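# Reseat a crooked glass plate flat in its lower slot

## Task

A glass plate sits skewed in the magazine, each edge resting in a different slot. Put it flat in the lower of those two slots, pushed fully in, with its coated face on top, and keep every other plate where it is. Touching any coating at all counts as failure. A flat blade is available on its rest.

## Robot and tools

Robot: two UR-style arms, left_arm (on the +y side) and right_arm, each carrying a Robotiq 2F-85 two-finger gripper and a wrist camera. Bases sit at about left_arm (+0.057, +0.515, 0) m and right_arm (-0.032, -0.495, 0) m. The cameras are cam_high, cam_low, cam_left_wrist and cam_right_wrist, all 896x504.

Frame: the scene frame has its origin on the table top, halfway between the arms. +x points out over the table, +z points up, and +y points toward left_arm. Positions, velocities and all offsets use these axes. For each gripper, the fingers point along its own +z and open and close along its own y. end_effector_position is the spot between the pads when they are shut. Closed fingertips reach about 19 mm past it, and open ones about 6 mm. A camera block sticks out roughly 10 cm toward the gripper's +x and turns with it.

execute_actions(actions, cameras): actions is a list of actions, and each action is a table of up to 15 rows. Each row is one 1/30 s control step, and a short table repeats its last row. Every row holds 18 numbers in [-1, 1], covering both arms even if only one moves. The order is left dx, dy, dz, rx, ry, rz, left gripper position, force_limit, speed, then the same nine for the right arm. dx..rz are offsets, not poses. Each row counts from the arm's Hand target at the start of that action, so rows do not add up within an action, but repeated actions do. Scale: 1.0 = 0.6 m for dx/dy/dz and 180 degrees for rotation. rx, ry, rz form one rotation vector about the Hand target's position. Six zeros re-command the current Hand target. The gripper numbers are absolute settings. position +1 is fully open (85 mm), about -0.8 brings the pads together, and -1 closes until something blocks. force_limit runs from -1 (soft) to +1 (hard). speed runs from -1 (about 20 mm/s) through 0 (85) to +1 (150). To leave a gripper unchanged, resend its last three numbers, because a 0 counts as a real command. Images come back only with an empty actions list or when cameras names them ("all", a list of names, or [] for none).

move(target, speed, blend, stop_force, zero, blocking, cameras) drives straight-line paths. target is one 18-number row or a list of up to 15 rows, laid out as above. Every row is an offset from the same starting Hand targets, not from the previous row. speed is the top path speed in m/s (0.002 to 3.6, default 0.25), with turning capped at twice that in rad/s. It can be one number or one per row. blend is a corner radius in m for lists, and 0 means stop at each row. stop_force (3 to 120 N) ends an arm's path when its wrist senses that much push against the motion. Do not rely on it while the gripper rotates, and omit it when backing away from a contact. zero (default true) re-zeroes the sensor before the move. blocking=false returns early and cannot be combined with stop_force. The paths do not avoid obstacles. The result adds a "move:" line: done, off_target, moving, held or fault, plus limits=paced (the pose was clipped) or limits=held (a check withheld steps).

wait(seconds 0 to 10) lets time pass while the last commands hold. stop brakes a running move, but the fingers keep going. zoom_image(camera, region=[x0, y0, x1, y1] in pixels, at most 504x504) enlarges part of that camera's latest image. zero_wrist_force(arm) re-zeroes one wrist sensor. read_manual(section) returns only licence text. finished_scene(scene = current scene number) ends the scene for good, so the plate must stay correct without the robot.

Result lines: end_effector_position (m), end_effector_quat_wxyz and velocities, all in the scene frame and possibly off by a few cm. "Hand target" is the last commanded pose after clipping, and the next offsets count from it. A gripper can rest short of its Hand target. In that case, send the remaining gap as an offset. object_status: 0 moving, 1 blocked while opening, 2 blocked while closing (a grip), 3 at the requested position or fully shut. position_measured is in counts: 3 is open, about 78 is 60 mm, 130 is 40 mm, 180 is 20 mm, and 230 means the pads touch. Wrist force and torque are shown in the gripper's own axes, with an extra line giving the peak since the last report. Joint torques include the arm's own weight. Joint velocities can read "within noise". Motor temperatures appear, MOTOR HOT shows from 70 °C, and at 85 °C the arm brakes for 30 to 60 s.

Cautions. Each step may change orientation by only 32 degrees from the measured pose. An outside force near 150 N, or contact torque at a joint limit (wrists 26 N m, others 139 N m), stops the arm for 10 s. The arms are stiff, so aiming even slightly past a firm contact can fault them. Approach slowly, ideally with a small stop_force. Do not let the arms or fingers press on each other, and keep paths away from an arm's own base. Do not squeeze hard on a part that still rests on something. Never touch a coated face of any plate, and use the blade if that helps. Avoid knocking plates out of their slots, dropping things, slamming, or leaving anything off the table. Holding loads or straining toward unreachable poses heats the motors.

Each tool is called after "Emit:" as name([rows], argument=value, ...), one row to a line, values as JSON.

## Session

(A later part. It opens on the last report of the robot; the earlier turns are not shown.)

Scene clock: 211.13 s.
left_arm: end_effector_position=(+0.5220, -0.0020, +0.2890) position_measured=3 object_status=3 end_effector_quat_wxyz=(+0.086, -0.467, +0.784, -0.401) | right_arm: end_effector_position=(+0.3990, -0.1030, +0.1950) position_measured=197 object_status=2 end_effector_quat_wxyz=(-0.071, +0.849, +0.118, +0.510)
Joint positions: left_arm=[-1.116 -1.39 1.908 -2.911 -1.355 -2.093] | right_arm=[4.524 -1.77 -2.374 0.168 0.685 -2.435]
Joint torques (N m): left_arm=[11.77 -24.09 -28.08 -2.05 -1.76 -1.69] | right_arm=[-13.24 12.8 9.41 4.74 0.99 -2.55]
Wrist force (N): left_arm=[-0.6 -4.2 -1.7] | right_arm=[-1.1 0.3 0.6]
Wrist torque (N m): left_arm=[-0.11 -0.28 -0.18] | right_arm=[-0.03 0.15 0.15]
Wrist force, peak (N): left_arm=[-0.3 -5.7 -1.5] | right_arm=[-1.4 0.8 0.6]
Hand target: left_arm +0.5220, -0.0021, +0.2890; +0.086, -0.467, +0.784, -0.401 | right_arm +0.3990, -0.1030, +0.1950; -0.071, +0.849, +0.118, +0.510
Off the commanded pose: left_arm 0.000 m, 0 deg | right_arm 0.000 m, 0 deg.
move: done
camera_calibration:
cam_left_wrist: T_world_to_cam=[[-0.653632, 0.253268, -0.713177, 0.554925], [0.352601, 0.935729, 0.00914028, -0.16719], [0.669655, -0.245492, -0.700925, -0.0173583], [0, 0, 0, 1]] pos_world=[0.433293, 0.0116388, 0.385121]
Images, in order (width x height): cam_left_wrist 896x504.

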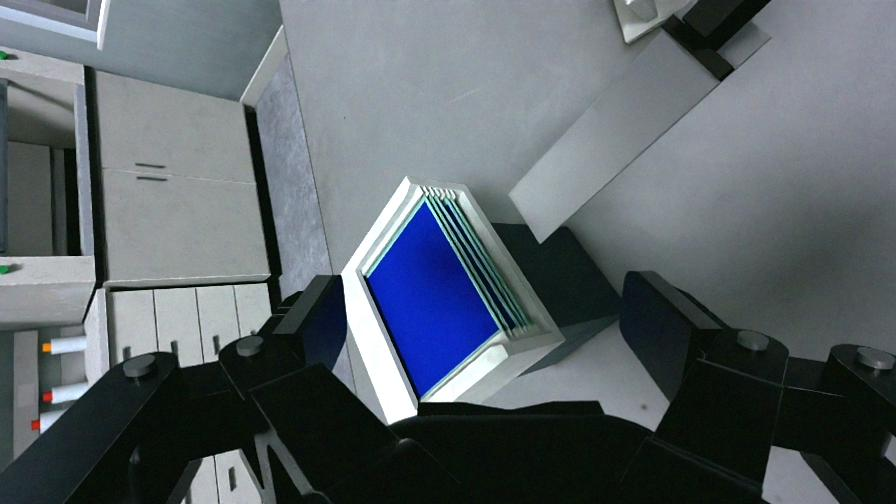

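Emit:
move(target=[-0.0867, 0.0417, -0.178, -0.086, -0.2348, 0, 1, 1, 1, 0.0046, -0.0163, -0.0077, -0.01648, -0.00501, 0.01, -0.98, 0.2, -1], speed=0.4, cameras=["cam_left_wrist", "cam_right_wrist"])

Emit:
zoom_image(camera="cam_left_wrist", region=[420, 170, 500, 250])

Emit:
zoom_image(camera="cam_left_wrist", region=[420, 250, 500, 340])

Emit:
zoom_image(camera="cam_right_wrist", region=[350, 0, 480, 90])

Emit:
zoom_image(camera="cam_right_wrist", region=[460, 0, 590, 90])

Scene clock: 242.53 s.
left_arm: end_effector_position=(+0.4700, +0.0230, +0.1822) position_measured=3 object_status=3 end_effector_quat_wxyz=(+0.299, -0.299, +0.641, -0.641) | right_arm: end_effector_position=(+0.4018, -0.1127, +0.1904) position_measured=197 object_status=2 end_effector_quat_wxyz=(-0.056, +0.844, +0.145, +0.513)
Joint positions: left_arm=[-1.338 -0.801 2.186 -4.527 -0.934 -1.57] | right_arm=[4.51 -1.776 -2.395 0.211 0.696 -2.516]
Joint torques (N m): left_arm=[11.5 -31.79 -12.5 -3 -1.91 2.39] | right_arm=[-13.65 12.6 7.34 4.65 1.17 -2.7]
Wrist force (N): left_arm=[-0.6 -4.6 -0.6] | right_arm=[-1.2 0.6 0.6]
Wrist torque (N m): left_arm=[-0.22 -0.50 -0.55] | right_arm=[0.01 0.16 0.16]
Wrist force, peak (N): left_arm=[-0.4 -5.6 -1.7] | right_arm=[-1.4 0.3 0.8]
Hand target: left_arm +0.4700, +0.0230, +0.1822; +0.299, -0.299, +0.641, -0.641 | right_arm +0.4018, -0.1127, +0.1904; -0.056, +0.844, +0.145, +0.513
Off the commanded pose: left_arm 0.000 m, 0 deg | right_arm 0.000 m, 0 deg.
move: done
camera_calibration:
cam_left_wrist: T_world_to_cam=[[0.0123533, 0.00952401, -0.999878, 0.183231], [0.343829, 0.93894, 0.0131915, -0.167984], [0.938951, -0.34395, 0.00832435, -0.304695], [0, 0, 0, 1]] pos_world=[0.341588, 0.0511815, 0.187961]
cam_right_wrist: T_world_to_cam=[[0.293008, -0.955059, 0.0448128, -0.222849], [-0.710468, -0.248855, -0.65826, 0.391208], [0.63983, 0.161037, -0.751455, 0.0377457], [0, 0, 0, 1]] pos_world=[0.319086, -0.121559, 0.295867]
Images, in order (width x height): cam_left_wrist 896x504, cam_right_wrist 896x504.

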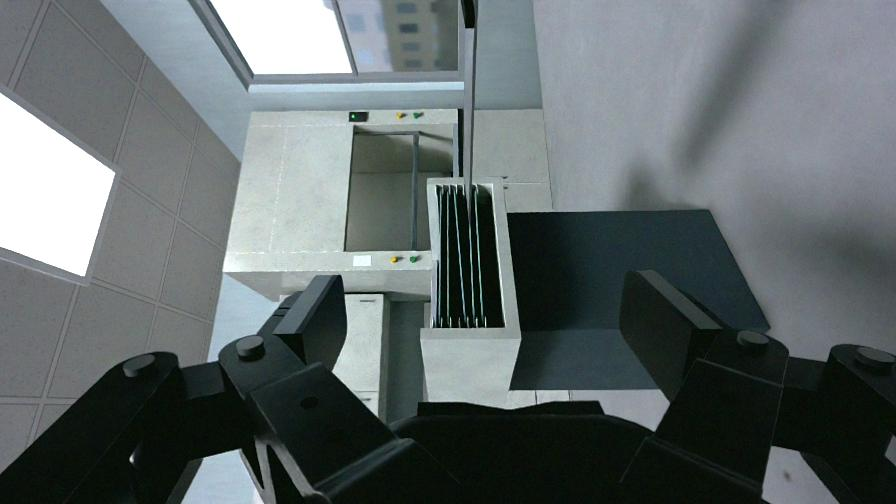

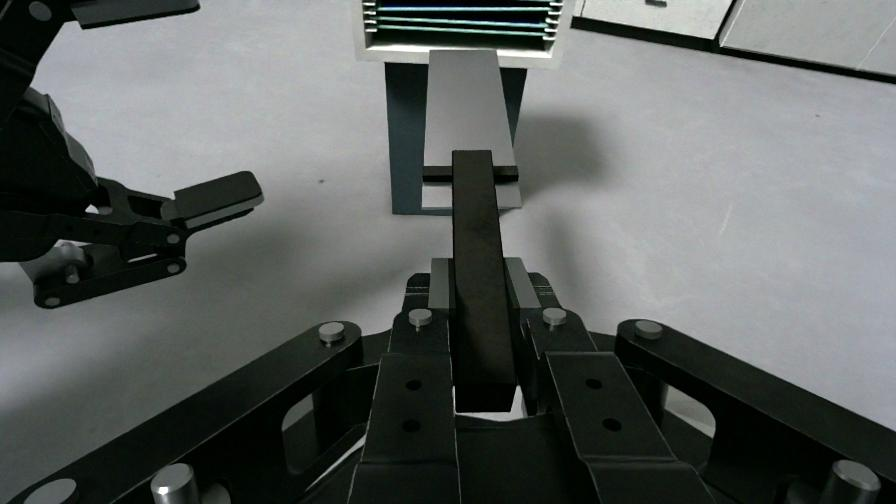

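Scaled by 6.300 from the camera's 896x504 image, which has a finer 1280x720 frame.

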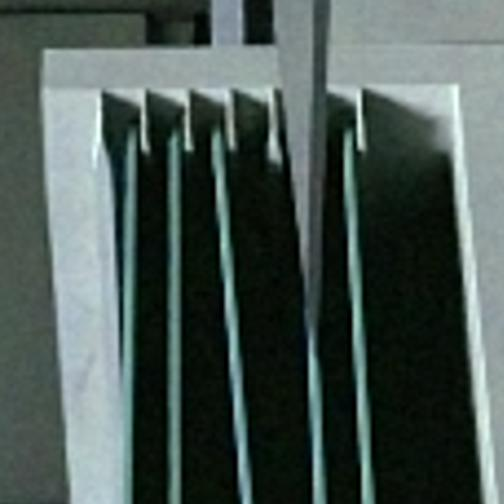

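Scaled by 5.600 from the camera's 896x504 image, which has a finer 1280x720 frame.

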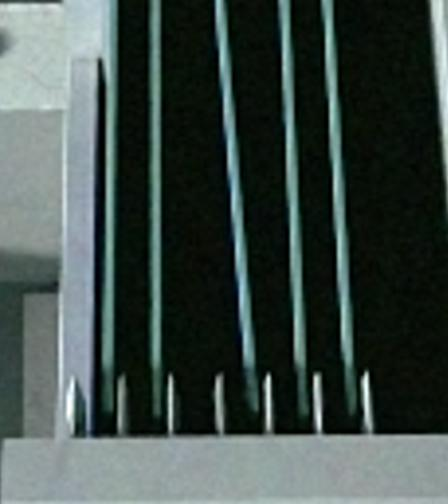

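Scaled by 3.877 from the camera's 896x504 image, which has a finer 1280x720 frame.

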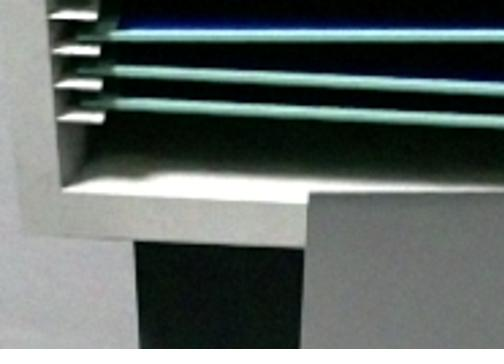

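Scaled by 3.877 from the camera's 896x504 image, which has a finer 1280x720 frame.

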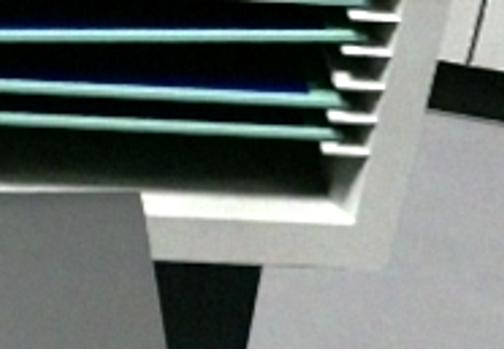

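Emit:
zoom_image(camera="cam_left_wrist", region=[450, 160, 490, 200])

Emit:
zoom_image(camera="cam_left_wrist", region=[450, 190, 490, 230])

Emit:
zoom_image(camera="cam_left_wrist", region=[440, 0, 500, 90])

Scaled by 12.600 from the camera's 896x504 image, which has a finer 1280x720 frame.

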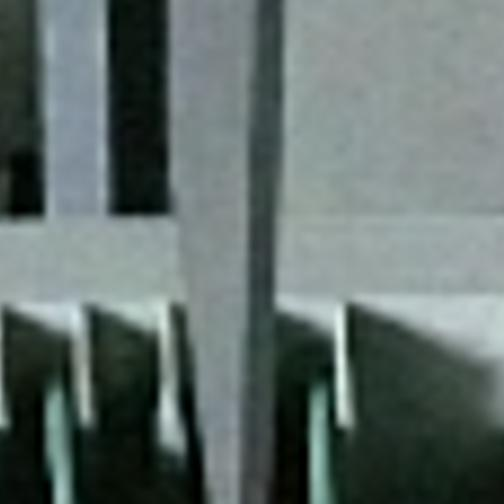

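Scaled by 12.600 from the camera's 896x504 image, which has a finer 1280x720 frame.

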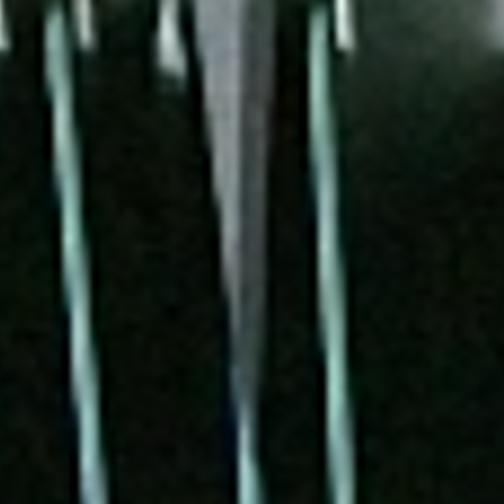

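Scaled by 5.600 from the camera's 896x504 image, which has a finer 1280x720 frame.

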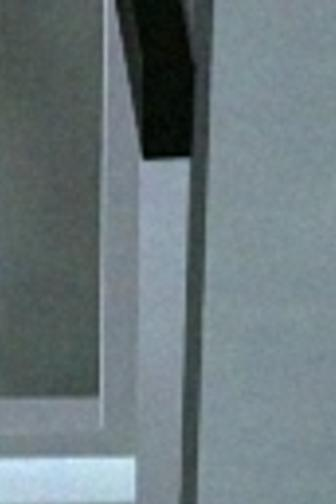

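Emit:
zoom_image(camera="cam_left_wrist", region=[410, 315, 530, 410])

Scaled by 4.200 from the camera's 896x504 image, which has a finer 1280x720 frame.

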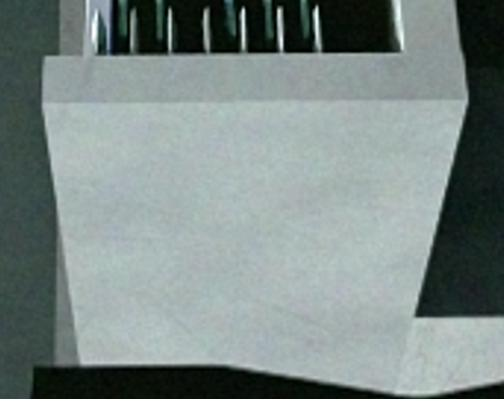

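Emit:
move(target=[0, 0, 0, 0, 0, 0, 1, 1, 1, 0.04837, 0.01283, 0.00033, 0.00166, -0.00064, 0.00167, -0.98, 0.2, -1], speed=0.12, cameras=["cam_left_wrist", "cam_right_wrist"])

Emit:
zoom_image(camera="cam_left_wrist", region=[430, 170, 510, 270])

Emit:
zoom_image(camera="cam_left_wrist", region=[450, 205, 490, 255])

Emit:
zoom_image(camera="cam_right_wrist", region=[340, 0, 600, 100])

Scene clock: 271.03 s.
left_arm: end_effector_position=(+0.4700, +0.0230, +0.1822) position_measured=3 object_status=3 end_effector_quat_wxyz=(+0.299, -0.299, +0.641, -0.641) | right_arm: end_effector_position=(+0.4306, -0.1051, +0.1906) position_measured=197 object_status=2 end_effector_quat_wxyz=(-0.059, +0.843, +0.146, +0.514)
Joint positions: left_arm=[-1.338 -0.801 2.186 -4.528 -0.934 -1.569] | right_arm=[4.44 -1.839 -2.327 0.273 0.749 -2.598]
Joint torques (N m): left_arm=[11.27 -29.5 -13.73 -3.26 -1.98 2.47] | right_arm=[-14.79 14.17 21.34 4.64 1.27 -2.36]
Wrist force (N): left_arm=[-0.7 -4.7 -0.4] | right_arm=[-1.2 0.5 0.8]
Wrist torque (N m): left_arm=[-0.24 -0.47 -0.54] | right_arm=[0.00 0.15 0.16]
Wrist force, peak (N): left_arm=[-1.1 -5.0 -0.9] | right_arm=[-1.6 0.5 0.3]
Hand target: left_arm +0.4700, +0.0230, +0.1822; +0.299, -0.299, +0.641, -0.641 | right_arm +0.4308, -0.1050, +0.1906; -0.060, +0.843, +0.146, +0.514
Off the commanded pose: left_arm 0.000 m, 0 deg | right_arm 0.000 m, 0 deg.
move: done
camera_calibration:
cam_left_wrist: T_world_to_cam=[[0.0126356, 0.00942035, -0.999876, 0.183038], [0.343913, 0.938909, 0.0131921, -0.16801], [0.938916, -0.344037, 0.00862394, -0.304735], [0, 0, 0, 1]] pos_world=[0.341589, 0.0511814, 0.18786]
cam_right_wrist: T_world_to_cam=[[0.297835, -0.953761, 0.0404254, -0.225123], [-0.707909, -0.249075, -0.660929, 0.413123], [0.640437, 0.16823, -0.749359, 0.0182882], [0, 0, 0, 1]] pos_world=[0.347791, -0.114891, 0.29585]
Images, in order (width x height): cam_left_wrist 896x504, cam_right_wrist 896x504.

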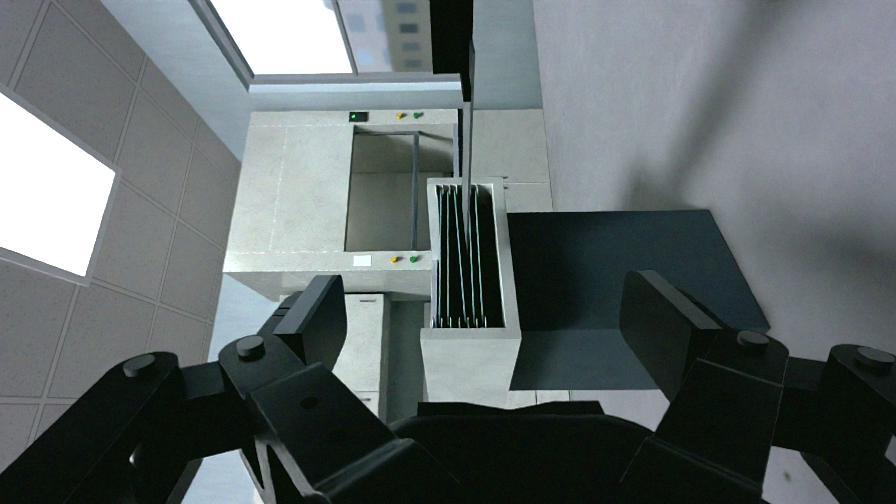

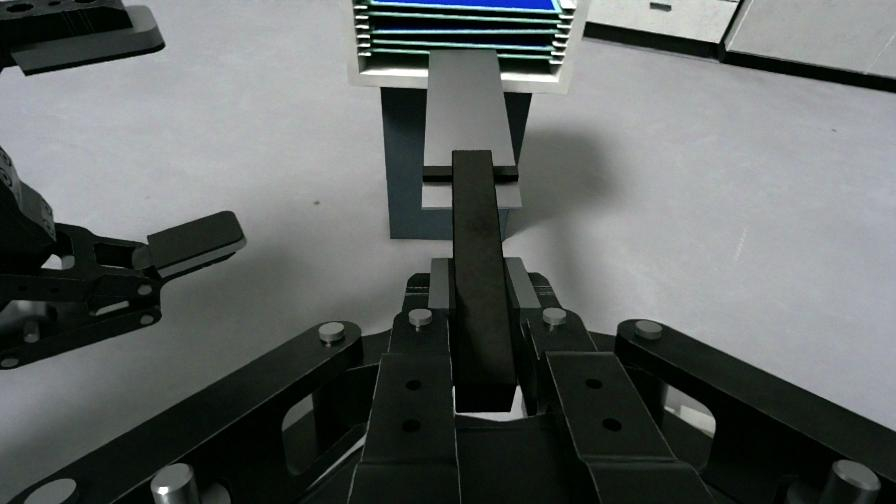

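Scaled by 5.040 from the camera's 896x504 image, which has a finer 1280x720 frame.

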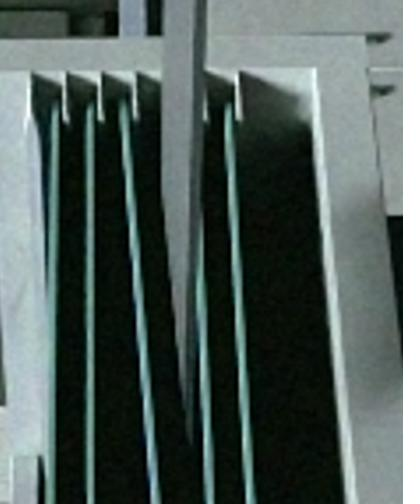

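Scaled by 10.080 from the camera's 896x504 image, which has a finer 1280x720 frame.

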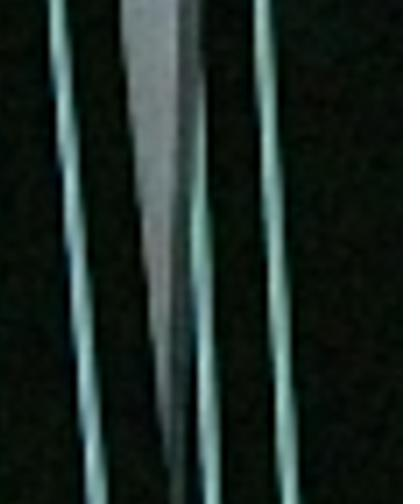

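Scaled by 1.938 from the camera's 896x504 image, which has a finer 1280x720 frame.

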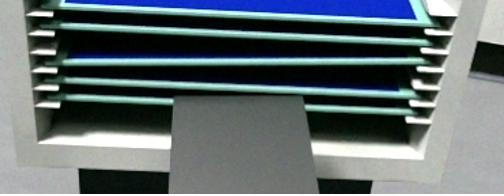

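Emit:
execute_actions(actions=[], cameras=["cam_left_wrist","cam_right_wrist"])

Emit:
zoom_image(camera="cam_left_wrist", region=[380, 60, 580, 460])

Scene clock: 283.60 s.
left_arm: end_effector_position=(+0.4700, +0.0230, +0.1822) position_measured=3 object_status=3 end_effector_quat_wxyz=(+0.299, -0.299, +0.641, -0.641) | right_arm: end_effector_position=(+0.4308, -0.1050, +0.1906) position_measured=197 object_status=2 end_effector_quat_wxyz=(-0.060, +0.843, +0.146, +0.514)
Joint positions: left_arm=[-1.338 -0.801 2.186 -4.528 -0.934 -1.569] | right_arm=[4.439 -1.839 -2.326 0.273 0.749 -2.598]
Joint velocities: within noise
Joint torques (N m): left_arm=[11.12 -30.35 -14.81 -3.18 -2.07 2.46] | right_arm=[-13.47 14.99 21.07 4.65 1.17 -2.45]
Motor temperatures (°C): left_arm=[35 35 37 42 43 41] | right_arm=[41 40 37 42 46 43]
Wrist force (N): left_arm=[-0.9 -4.4 -0.6] | right_arm=[-0.9 0.5 0.7]
Wrist torque (N m): left_arm=[-0.19 -0.45 -0.54] | right_arm=[0.01 0.11 0.16]
Wrist force, peak (N): left_arm=[-0.8 -5.1 -0.8] | right_arm=[-1.3 0.6 0.9]
Hand target: left_arm +0.4700, +0.0230, +0.1822; +0.299, -0.299, +0.641, -0.641 | right_arm +0.4308, -0.1050, +0.1906; -0.060, +0.843, +0.146, +0.514
Tool commands: left_gripper/position=+1.0 left_gripper/force_limit=+1.0 left_gripper/speed=+1.0 right_gripper/position=-0.98 right_gripper/force_limit=+0.2 right_gripper/speed=-1.0
Off the commanded pose: left_arm 0.000 m, 0 deg | right_arm 0.000 m, 0 deg.
camera_calibration:
cam_left_wrist: T_world_to_cam=[[0.0126356, 0.00942035, -0.999876, 0.183038], [0.343913, 0.938909, 0.0131921, -0.16801], [0.938916, -0.344037, 0.00862394, -0.304735], [0, 0, 0, 1]] pos_world=[0.341589, 0.0511814, 0.18786]
cam_right_wrist: T_world_to_cam=[[0.297896, -0.953745, 0.0403547, -0.225056], [-0.707893, -0.249072, -0.660947, 0.413219], [0.640426, 0.168327, -0.749347, 0.0182186], [0, 0, 0, 1]] pos_world=[0.347891, -0.114792, 0.29585]
Images, in order (width x height): cam_left_wrist 896x504, cam_right_wrist 896x504.

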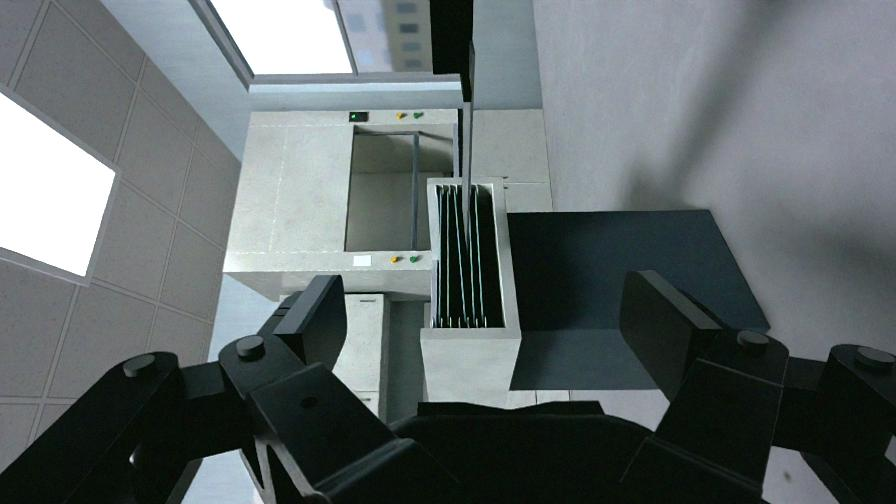

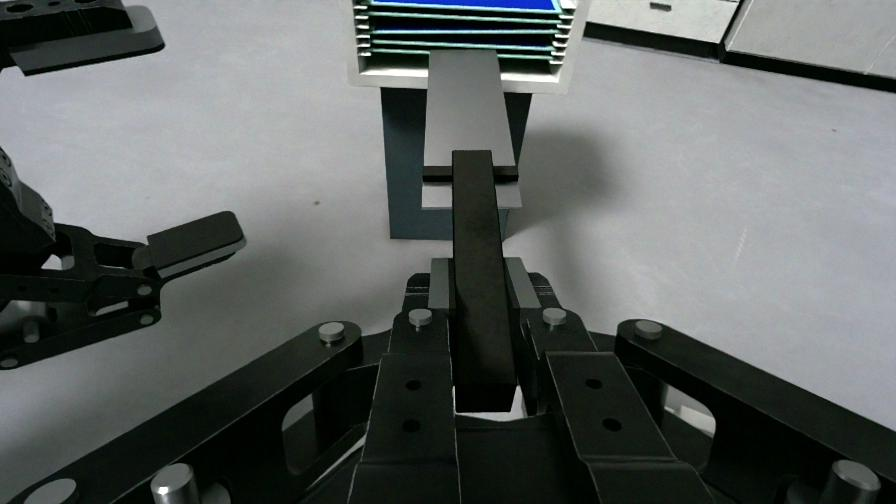

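Scaled by 1.260 from the camera's 896x504 image, which has a finer 1280x720 frame.

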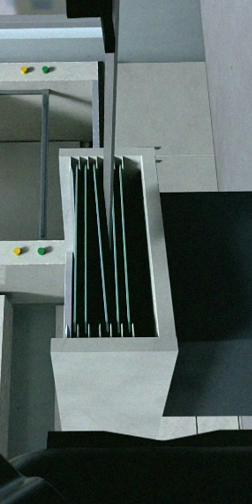

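Emit:
zoom_image(camera="cam_left_wrist", region=[425, 170, 525, 340])

Emit:
zoom_image(camera="cam_right_wrist", region=[340, 0, 600, 120])

Scaled by 2.965 from the camera's 896x504 image, which has a finer 1280x720 frame.

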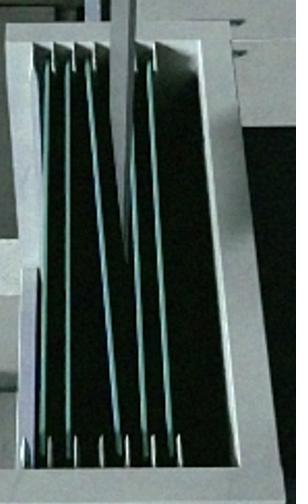

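Scaled by 1.938 from the camera's 896x504 image, which has a finer 1280x720 frame.

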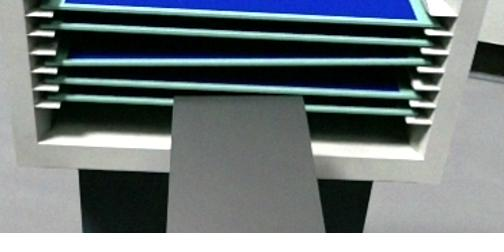

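Emit:
zoom_image(camera="cam_left_wrist", region=[440, 225, 500, 285])

Emit:
zoom_image(camera="cam_left_wrist", region=[440, 175, 500, 235])

Scaled by 8.400 from the camera's 896x504 image, which has a finer 1280x720 frame.

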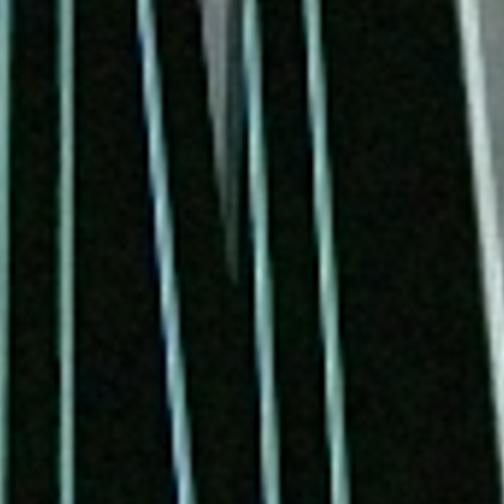

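Scaled by 8.400 from the camera's 896x504 image, which has a finer 1280x720 frame.

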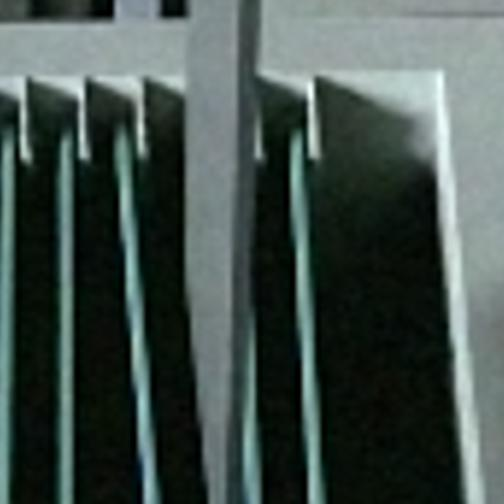

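Emit:
move(target=[0,0,0,0,0,0,1,1,1, 0.0572,0.0179,0.0015,0,0,0,-0.98,0.2,-1], speed=0.06, stop_force=6, cameras=["cam_left_wrist","cam_right_wrist"])

Emit:
zoom_image(camera="cam_left_wrist", region=[425, 170, 525, 340])

Emit:
zoom_image(camera="cam_right_wrist", region=[340, 0, 600, 120])

Scene clock: 294.83 s.
left_arm: end_effector_position=(+0.4700, +0.0230, +0.1822) position_measured=3 object_status=3 end_effector_quat_wxyz=(+0.299, -0.299, +0.641, -0.641) | right_arm: end_effector_position=(+0.4651, -0.0943, +0.1915) position_measured=197 object_status=2 end_effector_quat_wxyz=(-0.060, +0.843, +0.146, +0.514)
Joint positions: left_arm=[-1.338 -0.801 2.186 -4.528 -0.934 -1.569] | right_arm=[4.368 -1.903 -2.235 0.294 0.803 -2.666]
Joint torques (N m): left_arm=[11.17 -30.57 -15 -3.04 -2 2.35] | right_arm=[-13.28 18.77 23.02 4.66 1.3 -2.42]
Wrist force (N): left_arm=[-0.6 -4.3 -0.8] | right_arm=[-1.3 0.5 0.4]
Wrist torque (N m): left_arm=[-0.18 -0.51 -0.55] | right_arm=[0.00 0.17 0.16]
Wrist force, peak (N): left_arm=[-1.1 -5.0 -0.8] | right_arm=[-1.1 0.5 1.3]
Hand target: left_arm +0.4700, +0.0230, +0.1822; +0.299, -0.299, +0.641, -0.641 | right_arm +0.4651, -0.0943, +0.1915; -0.060, +0.843, +0.146, +0.514
Off the commanded pose: left_arm 0.000 m, 0 deg | right_arm 0.000 m, 0 deg.
move: done
camera_calibration:
cam_left_wrist: T_world_to_cam=[[0.0126356, 0.00942035, -0.999876, 0.183038], [0.343913, 0.938909, 0.0131921, -0.16801], [0.938916, -0.344037, 0.00862394, -0.304735], [0, 0, 0, 1]] pos_world=[0.341589, 0.0511814, 0.18786]
cam_right_wrist: T_world_to_cam=[[0.297893, -0.953746, 0.0403517, -0.225104], [-0.707894, -0.249068, -0.660947, 0.440761], [0.640426, 0.168327, -0.749347, -0.00487465], [0, 0, 0, 1]] pos_world=[0.382191, -0.104092, 0.29675]
Images, in order (width x height): cam_left_wrist 896x504, cam_right_wrist 896x504.

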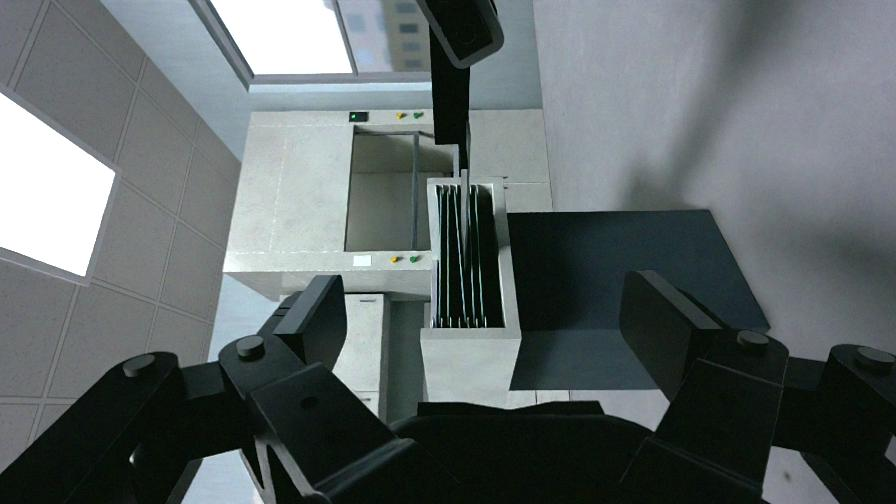

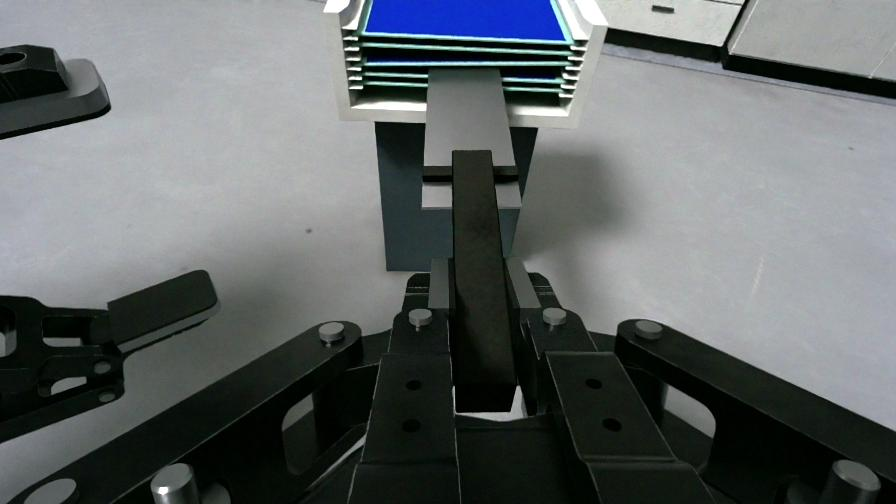

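Scaled by 2.965 from the camera's 896x504 image, which has a finer 1280x720 frame.

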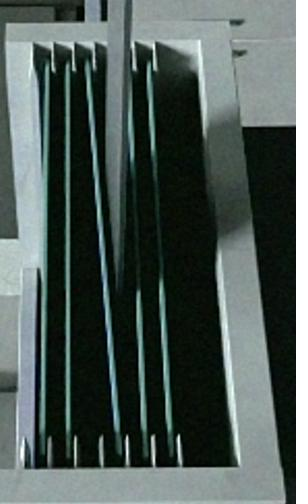

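Scaled by 1.938 from the camera's 896x504 image, which has a finer 1280x720 frame.

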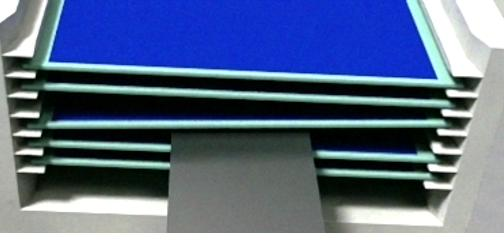

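Emit:
zoom_image(camera="cam_left_wrist", region=[440, 225, 500, 285])

Emit:
zoom_image(camera="cam_left_wrist", region=[440, 180, 500, 240])

Scaled by 8.400 from the camera's 896x504 image, which has a finer 1280x720 frame.

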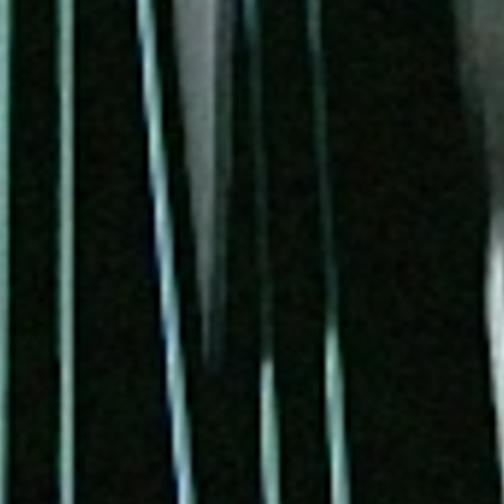

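Scaled by 8.400 from the camera's 896x504 image, which has a finer 1280x720 frame.

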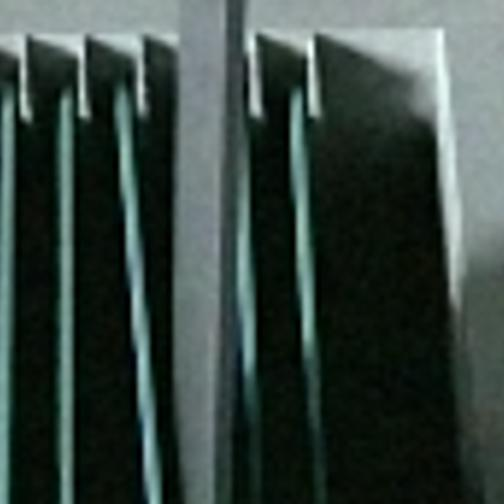

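Emit:
zoom_image(camera="cam_left_wrist", region=[452, 250, 482, 280])

Scaled by 16.800 from the camera's 896x504 image, which has a finer 1280x720 frame.

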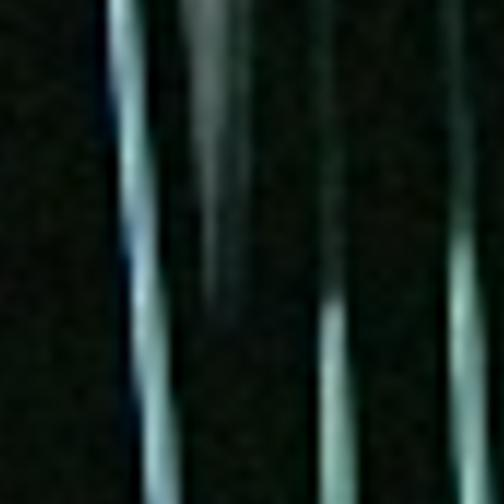

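Emit:
move(target=[0,0,0,0,0,0,1,1,1, 0.0811,0.0254,0,0,0,0,-0.98,0.2,-1], speed=0.06, stop_force=6, cameras=["cam_left_wrist","cam_right_wrist"])

Emit:
zoom_image(camera="cam_left_wrist", region=[425, 170, 525, 340])

Emit:
zoom_image(camera="cam_left_wrist", region=[452, 250, 482, 280])

Emit:
zoom_image(camera="cam_right_wrist", region=[310, 30, 610, 170])

Scene clock: 307.97 s.
left_arm: end_effector_position=(+0.4700, +0.0230, +0.1822) position_measured=3 object_status=3 end_effector_quat_wxyz=(+0.299, -0.299, +0.641, -0.641) | right_arm: end_effector_position=(+0.5138, -0.0791, +0.1915) position_measured=197 object_status=2 end_effector_quat_wxyz=(-0.060, +0.843, +0.146, +0.514)
Joint positions: left_arm=[-1.338 -0.801 2.186 -4.528 -0.934 -1.569] | right_arm=[4.281 -1.989 -2.102 0.296 0.871 -2.739]
Joint torques (N m): left_arm=[11.39 -29.94 -13.65 -2.86 -2.04 2.31] | right_arm=[-13.84 23.62 24.37 1.95 1.47 -2.59]
Wrist force (N): left_arm=[-0.8 -4.6 -0.5] | right_arm=[-1.4 0.7 0.8]
Wrist torque (N m): left_arm=[-0.23 -0.48 -0.54] | right_arm=[0.04 0.19 0.17]
Wrist force, peak (N): left_arm=[-0.9 -4.9 -0.8] | right_arm=[-1.4 0.7 0.8]
Hand target: left_arm +0.4700, +0.0230, +0.1822; +0.299, -0.299, +0.641, -0.641 | right_arm +0.5138, -0.0791, +0.1915; -0.060, +0.843, +0.146, +0.514
Off the commanded pose: left_arm 0.000 m, 0 deg | right_arm 0.000 m, 0 deg.
move: done
camera_calibration:
cam_left_wrist: T_world_to_cam=[[0.0126356, 0.00942035, -0.999876, 0.183038], [0.343913, 0.938909, 0.0131921, -0.16801], [0.938916, -0.344037, 0.00862394, -0.304735], [0, 0, 0, 1]] pos_world=[0.341589, 0.0511814, 0.18786]
cam_right_wrist: T_world_to_cam=[[0.297893, -0.953746, 0.0403517, -0.225114], [-0.707894, -0.249068, -0.660947, 0.479021], [0.640426, 0.168327, -0.749347, -0.038622], [0, 0, 0, 1]] pos_world=[0.430891, -0.0888917, 0.29675]
Images, in order (width x height): cam_left_wrist 896x504, cam_right_wrist 896x504.

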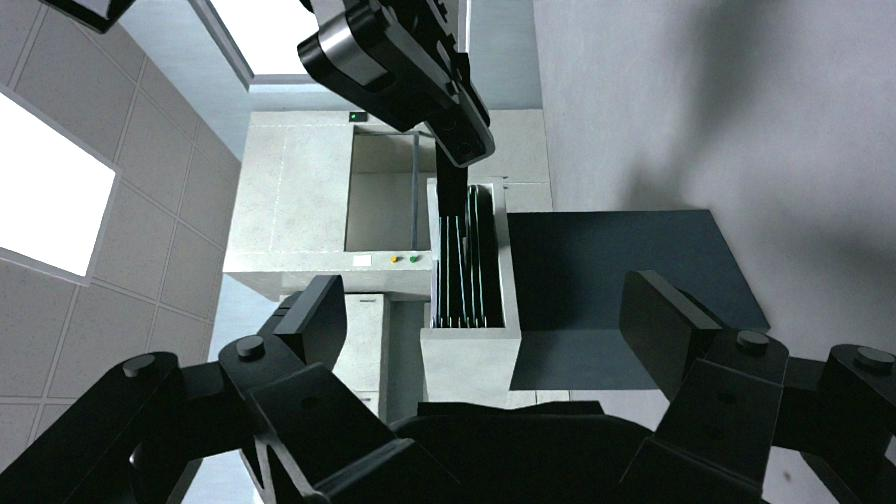

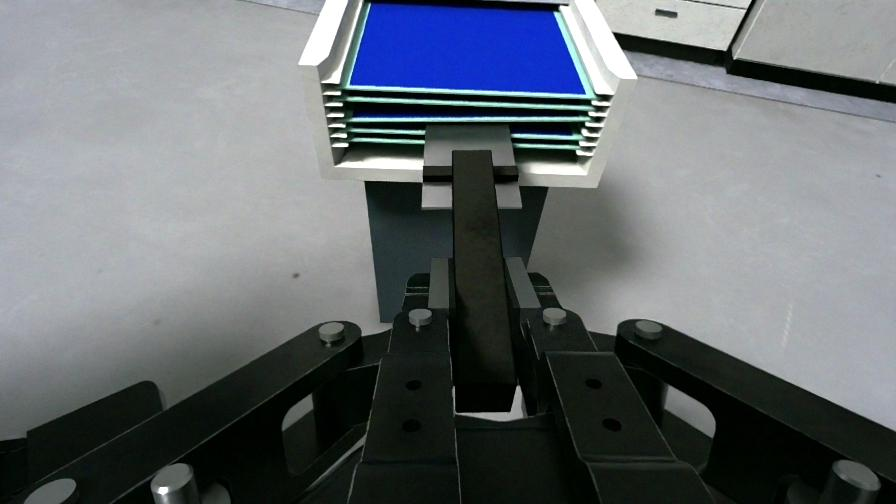

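Scaled by 2.965 from the camera's 896x504 image, which has a finer 1280x720 frame.

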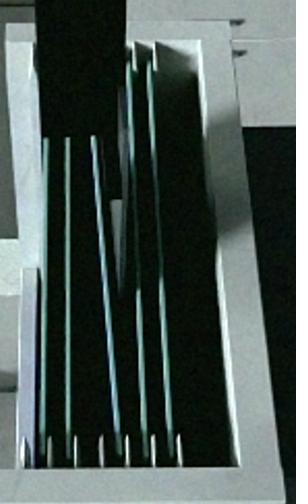

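Scaled by 16.800 from the camera's 896x504 image, which has a finer 1280x720 frame.

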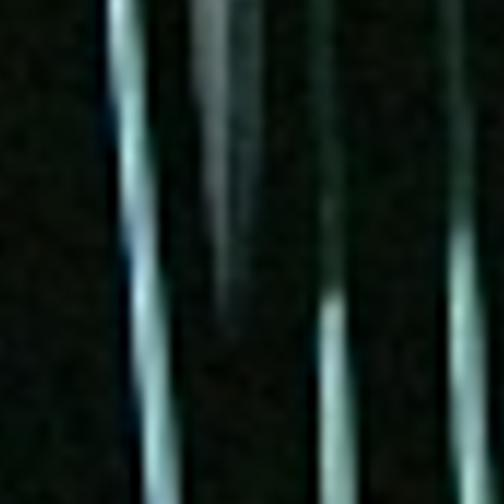

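Scaled by 1.680 from the camera's 896x504 image, which has a finer 1280x720 frame.

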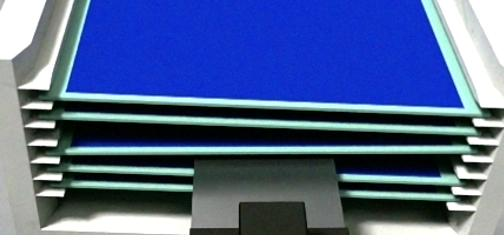

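Emit:
move(target=[0,0,0,0,0,0,1,1,1, 0,0,0.00433,0.00106,0.00033,0,-0.98,0.2,-1], speed=0.01, stop_force=4, cameras=["cam_left_wrist","cam_right_wrist"])

Emit:
zoom_image(camera="cam_left_wrist", region=[425, 170, 525, 340])

Emit:
zoom_image(camera="cam_left_wrist", region=[440, 300, 490, 340])

Emit:
zoom_image(camera="cam_right_wrist", region=[310, 70, 450, 160])

Emit:
zoom_image(camera="cam_right_wrist", region=[490, 70, 630, 160])

Scene clock: 316.23 s.
left_arm: end_effector_position=(+0.4700, +0.0230, +0.1822) position_measured=3 object_status=3 end_effector_quat_wxyz=(+0.299, -0.299, +0.641, -0.641) | right_arm: end_effector_position=(+0.5138, -0.0791, +0.1941) position_measured=197 object_status=2 end_effector_quat_wxyz=(-0.061, +0.843, +0.145, +0.514)
Joint positions: left_arm=[-1.338 -0.801 2.186 -4.528 -0.934 -1.569] | right_arm=[4.28 -1.984 -2.101 0.291 0.873 -2.737]
Joint torques (N m): left_arm=[10.91 -29.7 -13.44 -2.97 -2.1 2.35] | right_arm=[-13.92 51.26 23.25 2.12 1.43 2.51]
Wrist force (N): left_arm=[-1.1 -4.5 -0.4] | right_arm=[-1.4 0.7 0.8]
Wrist torque (N m): left_arm=[-0.21 -0.42 -0.55] | right_arm=[0.04 0.11 0.07]
Wrist force, peak (N): left_arm=[-1.1 -5.0 -1.0] | right_arm=[-1.3 0.8 1.3]
Hand target: left_arm +0.4700, +0.0230, +0.1822; +0.299, -0.299, +0.641, -0.641 | right_arm +0.5138, -0.0791, +0.1941; -0.061, +0.843, +0.145, +0.514
Off the commanded pose: left_arm 0.000 m, 0 deg | right_arm 0.000 m, 0 deg.
move: done
camera_calibration:
cam_left_wrist: T_world_to_cam=[[0.0126356, 0.00942035, -0.999876, 0.183038], [0.343913, 0.938909, 0.0131921, -0.16801], [0.938916, -0.344037, 0.00862394, -0.304735], [0, 0, 0, 1]] pos_world=[0.341589, 0.0511814, 0.18786]
cam_right_wrist: T_world_to_cam=[[0.297956, -0.953867, 0.0368783, -0.224527], [-0.708538, -0.246882, -0.661077, 0.481252], [0.639684, 0.170842, -0.749411, -0.036118], [0, 0, 0, 1]] pos_world=[0.430989, -0.0891855, 0.299358]
Images, in order (width x height): cam_left_wrist 896x504, cam_right_wrist 896x504.

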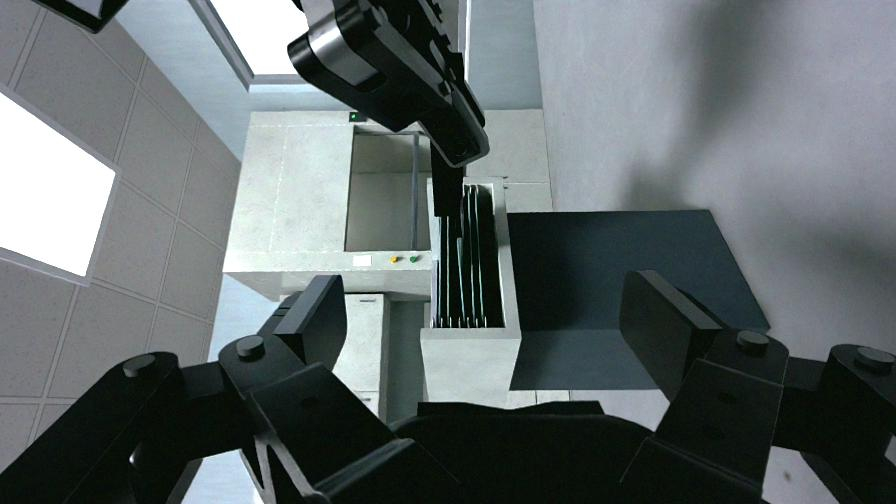

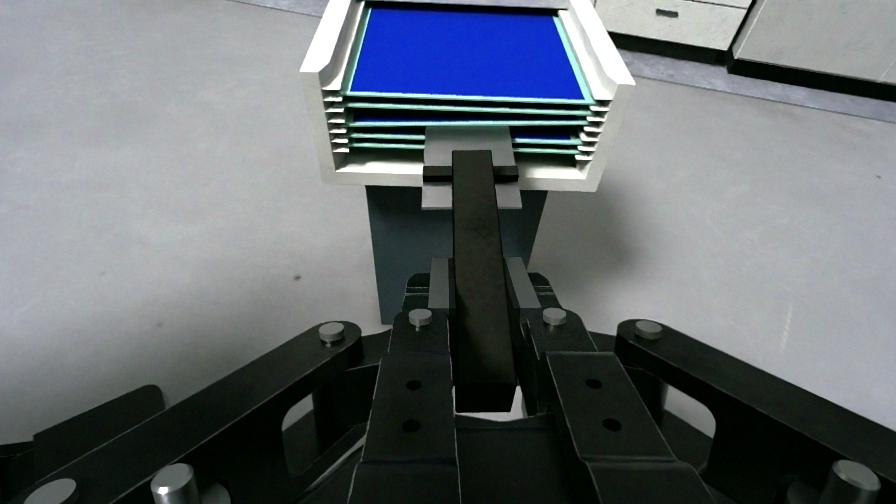

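Scaled by 2.965 from the camera's 896x504 image, which has a finer 1280x720 frame.

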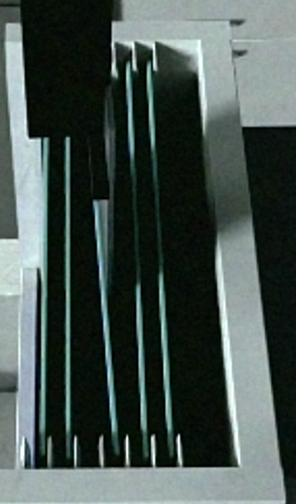

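Scaled by 10.080 from the camera's 896x504 image, which has a finer 1280x720 frame.

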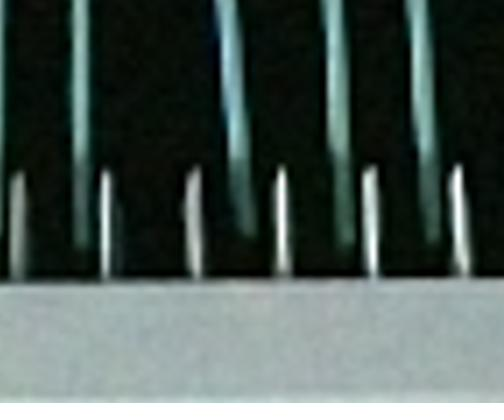

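Scaled by 3.600 from the camera's 896x504 image, which has a finer 1280x720 frame.

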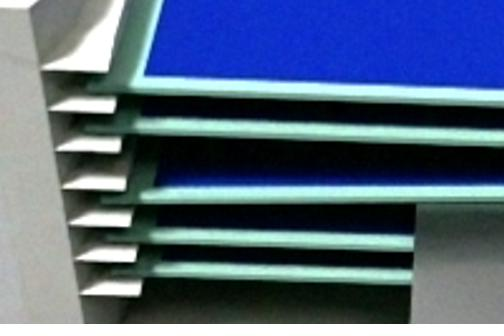

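Scaled by 3.600 from the camera's 896x504 image, which has a finer 1280x720 frame.

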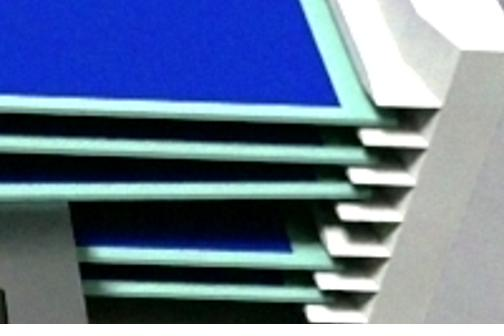

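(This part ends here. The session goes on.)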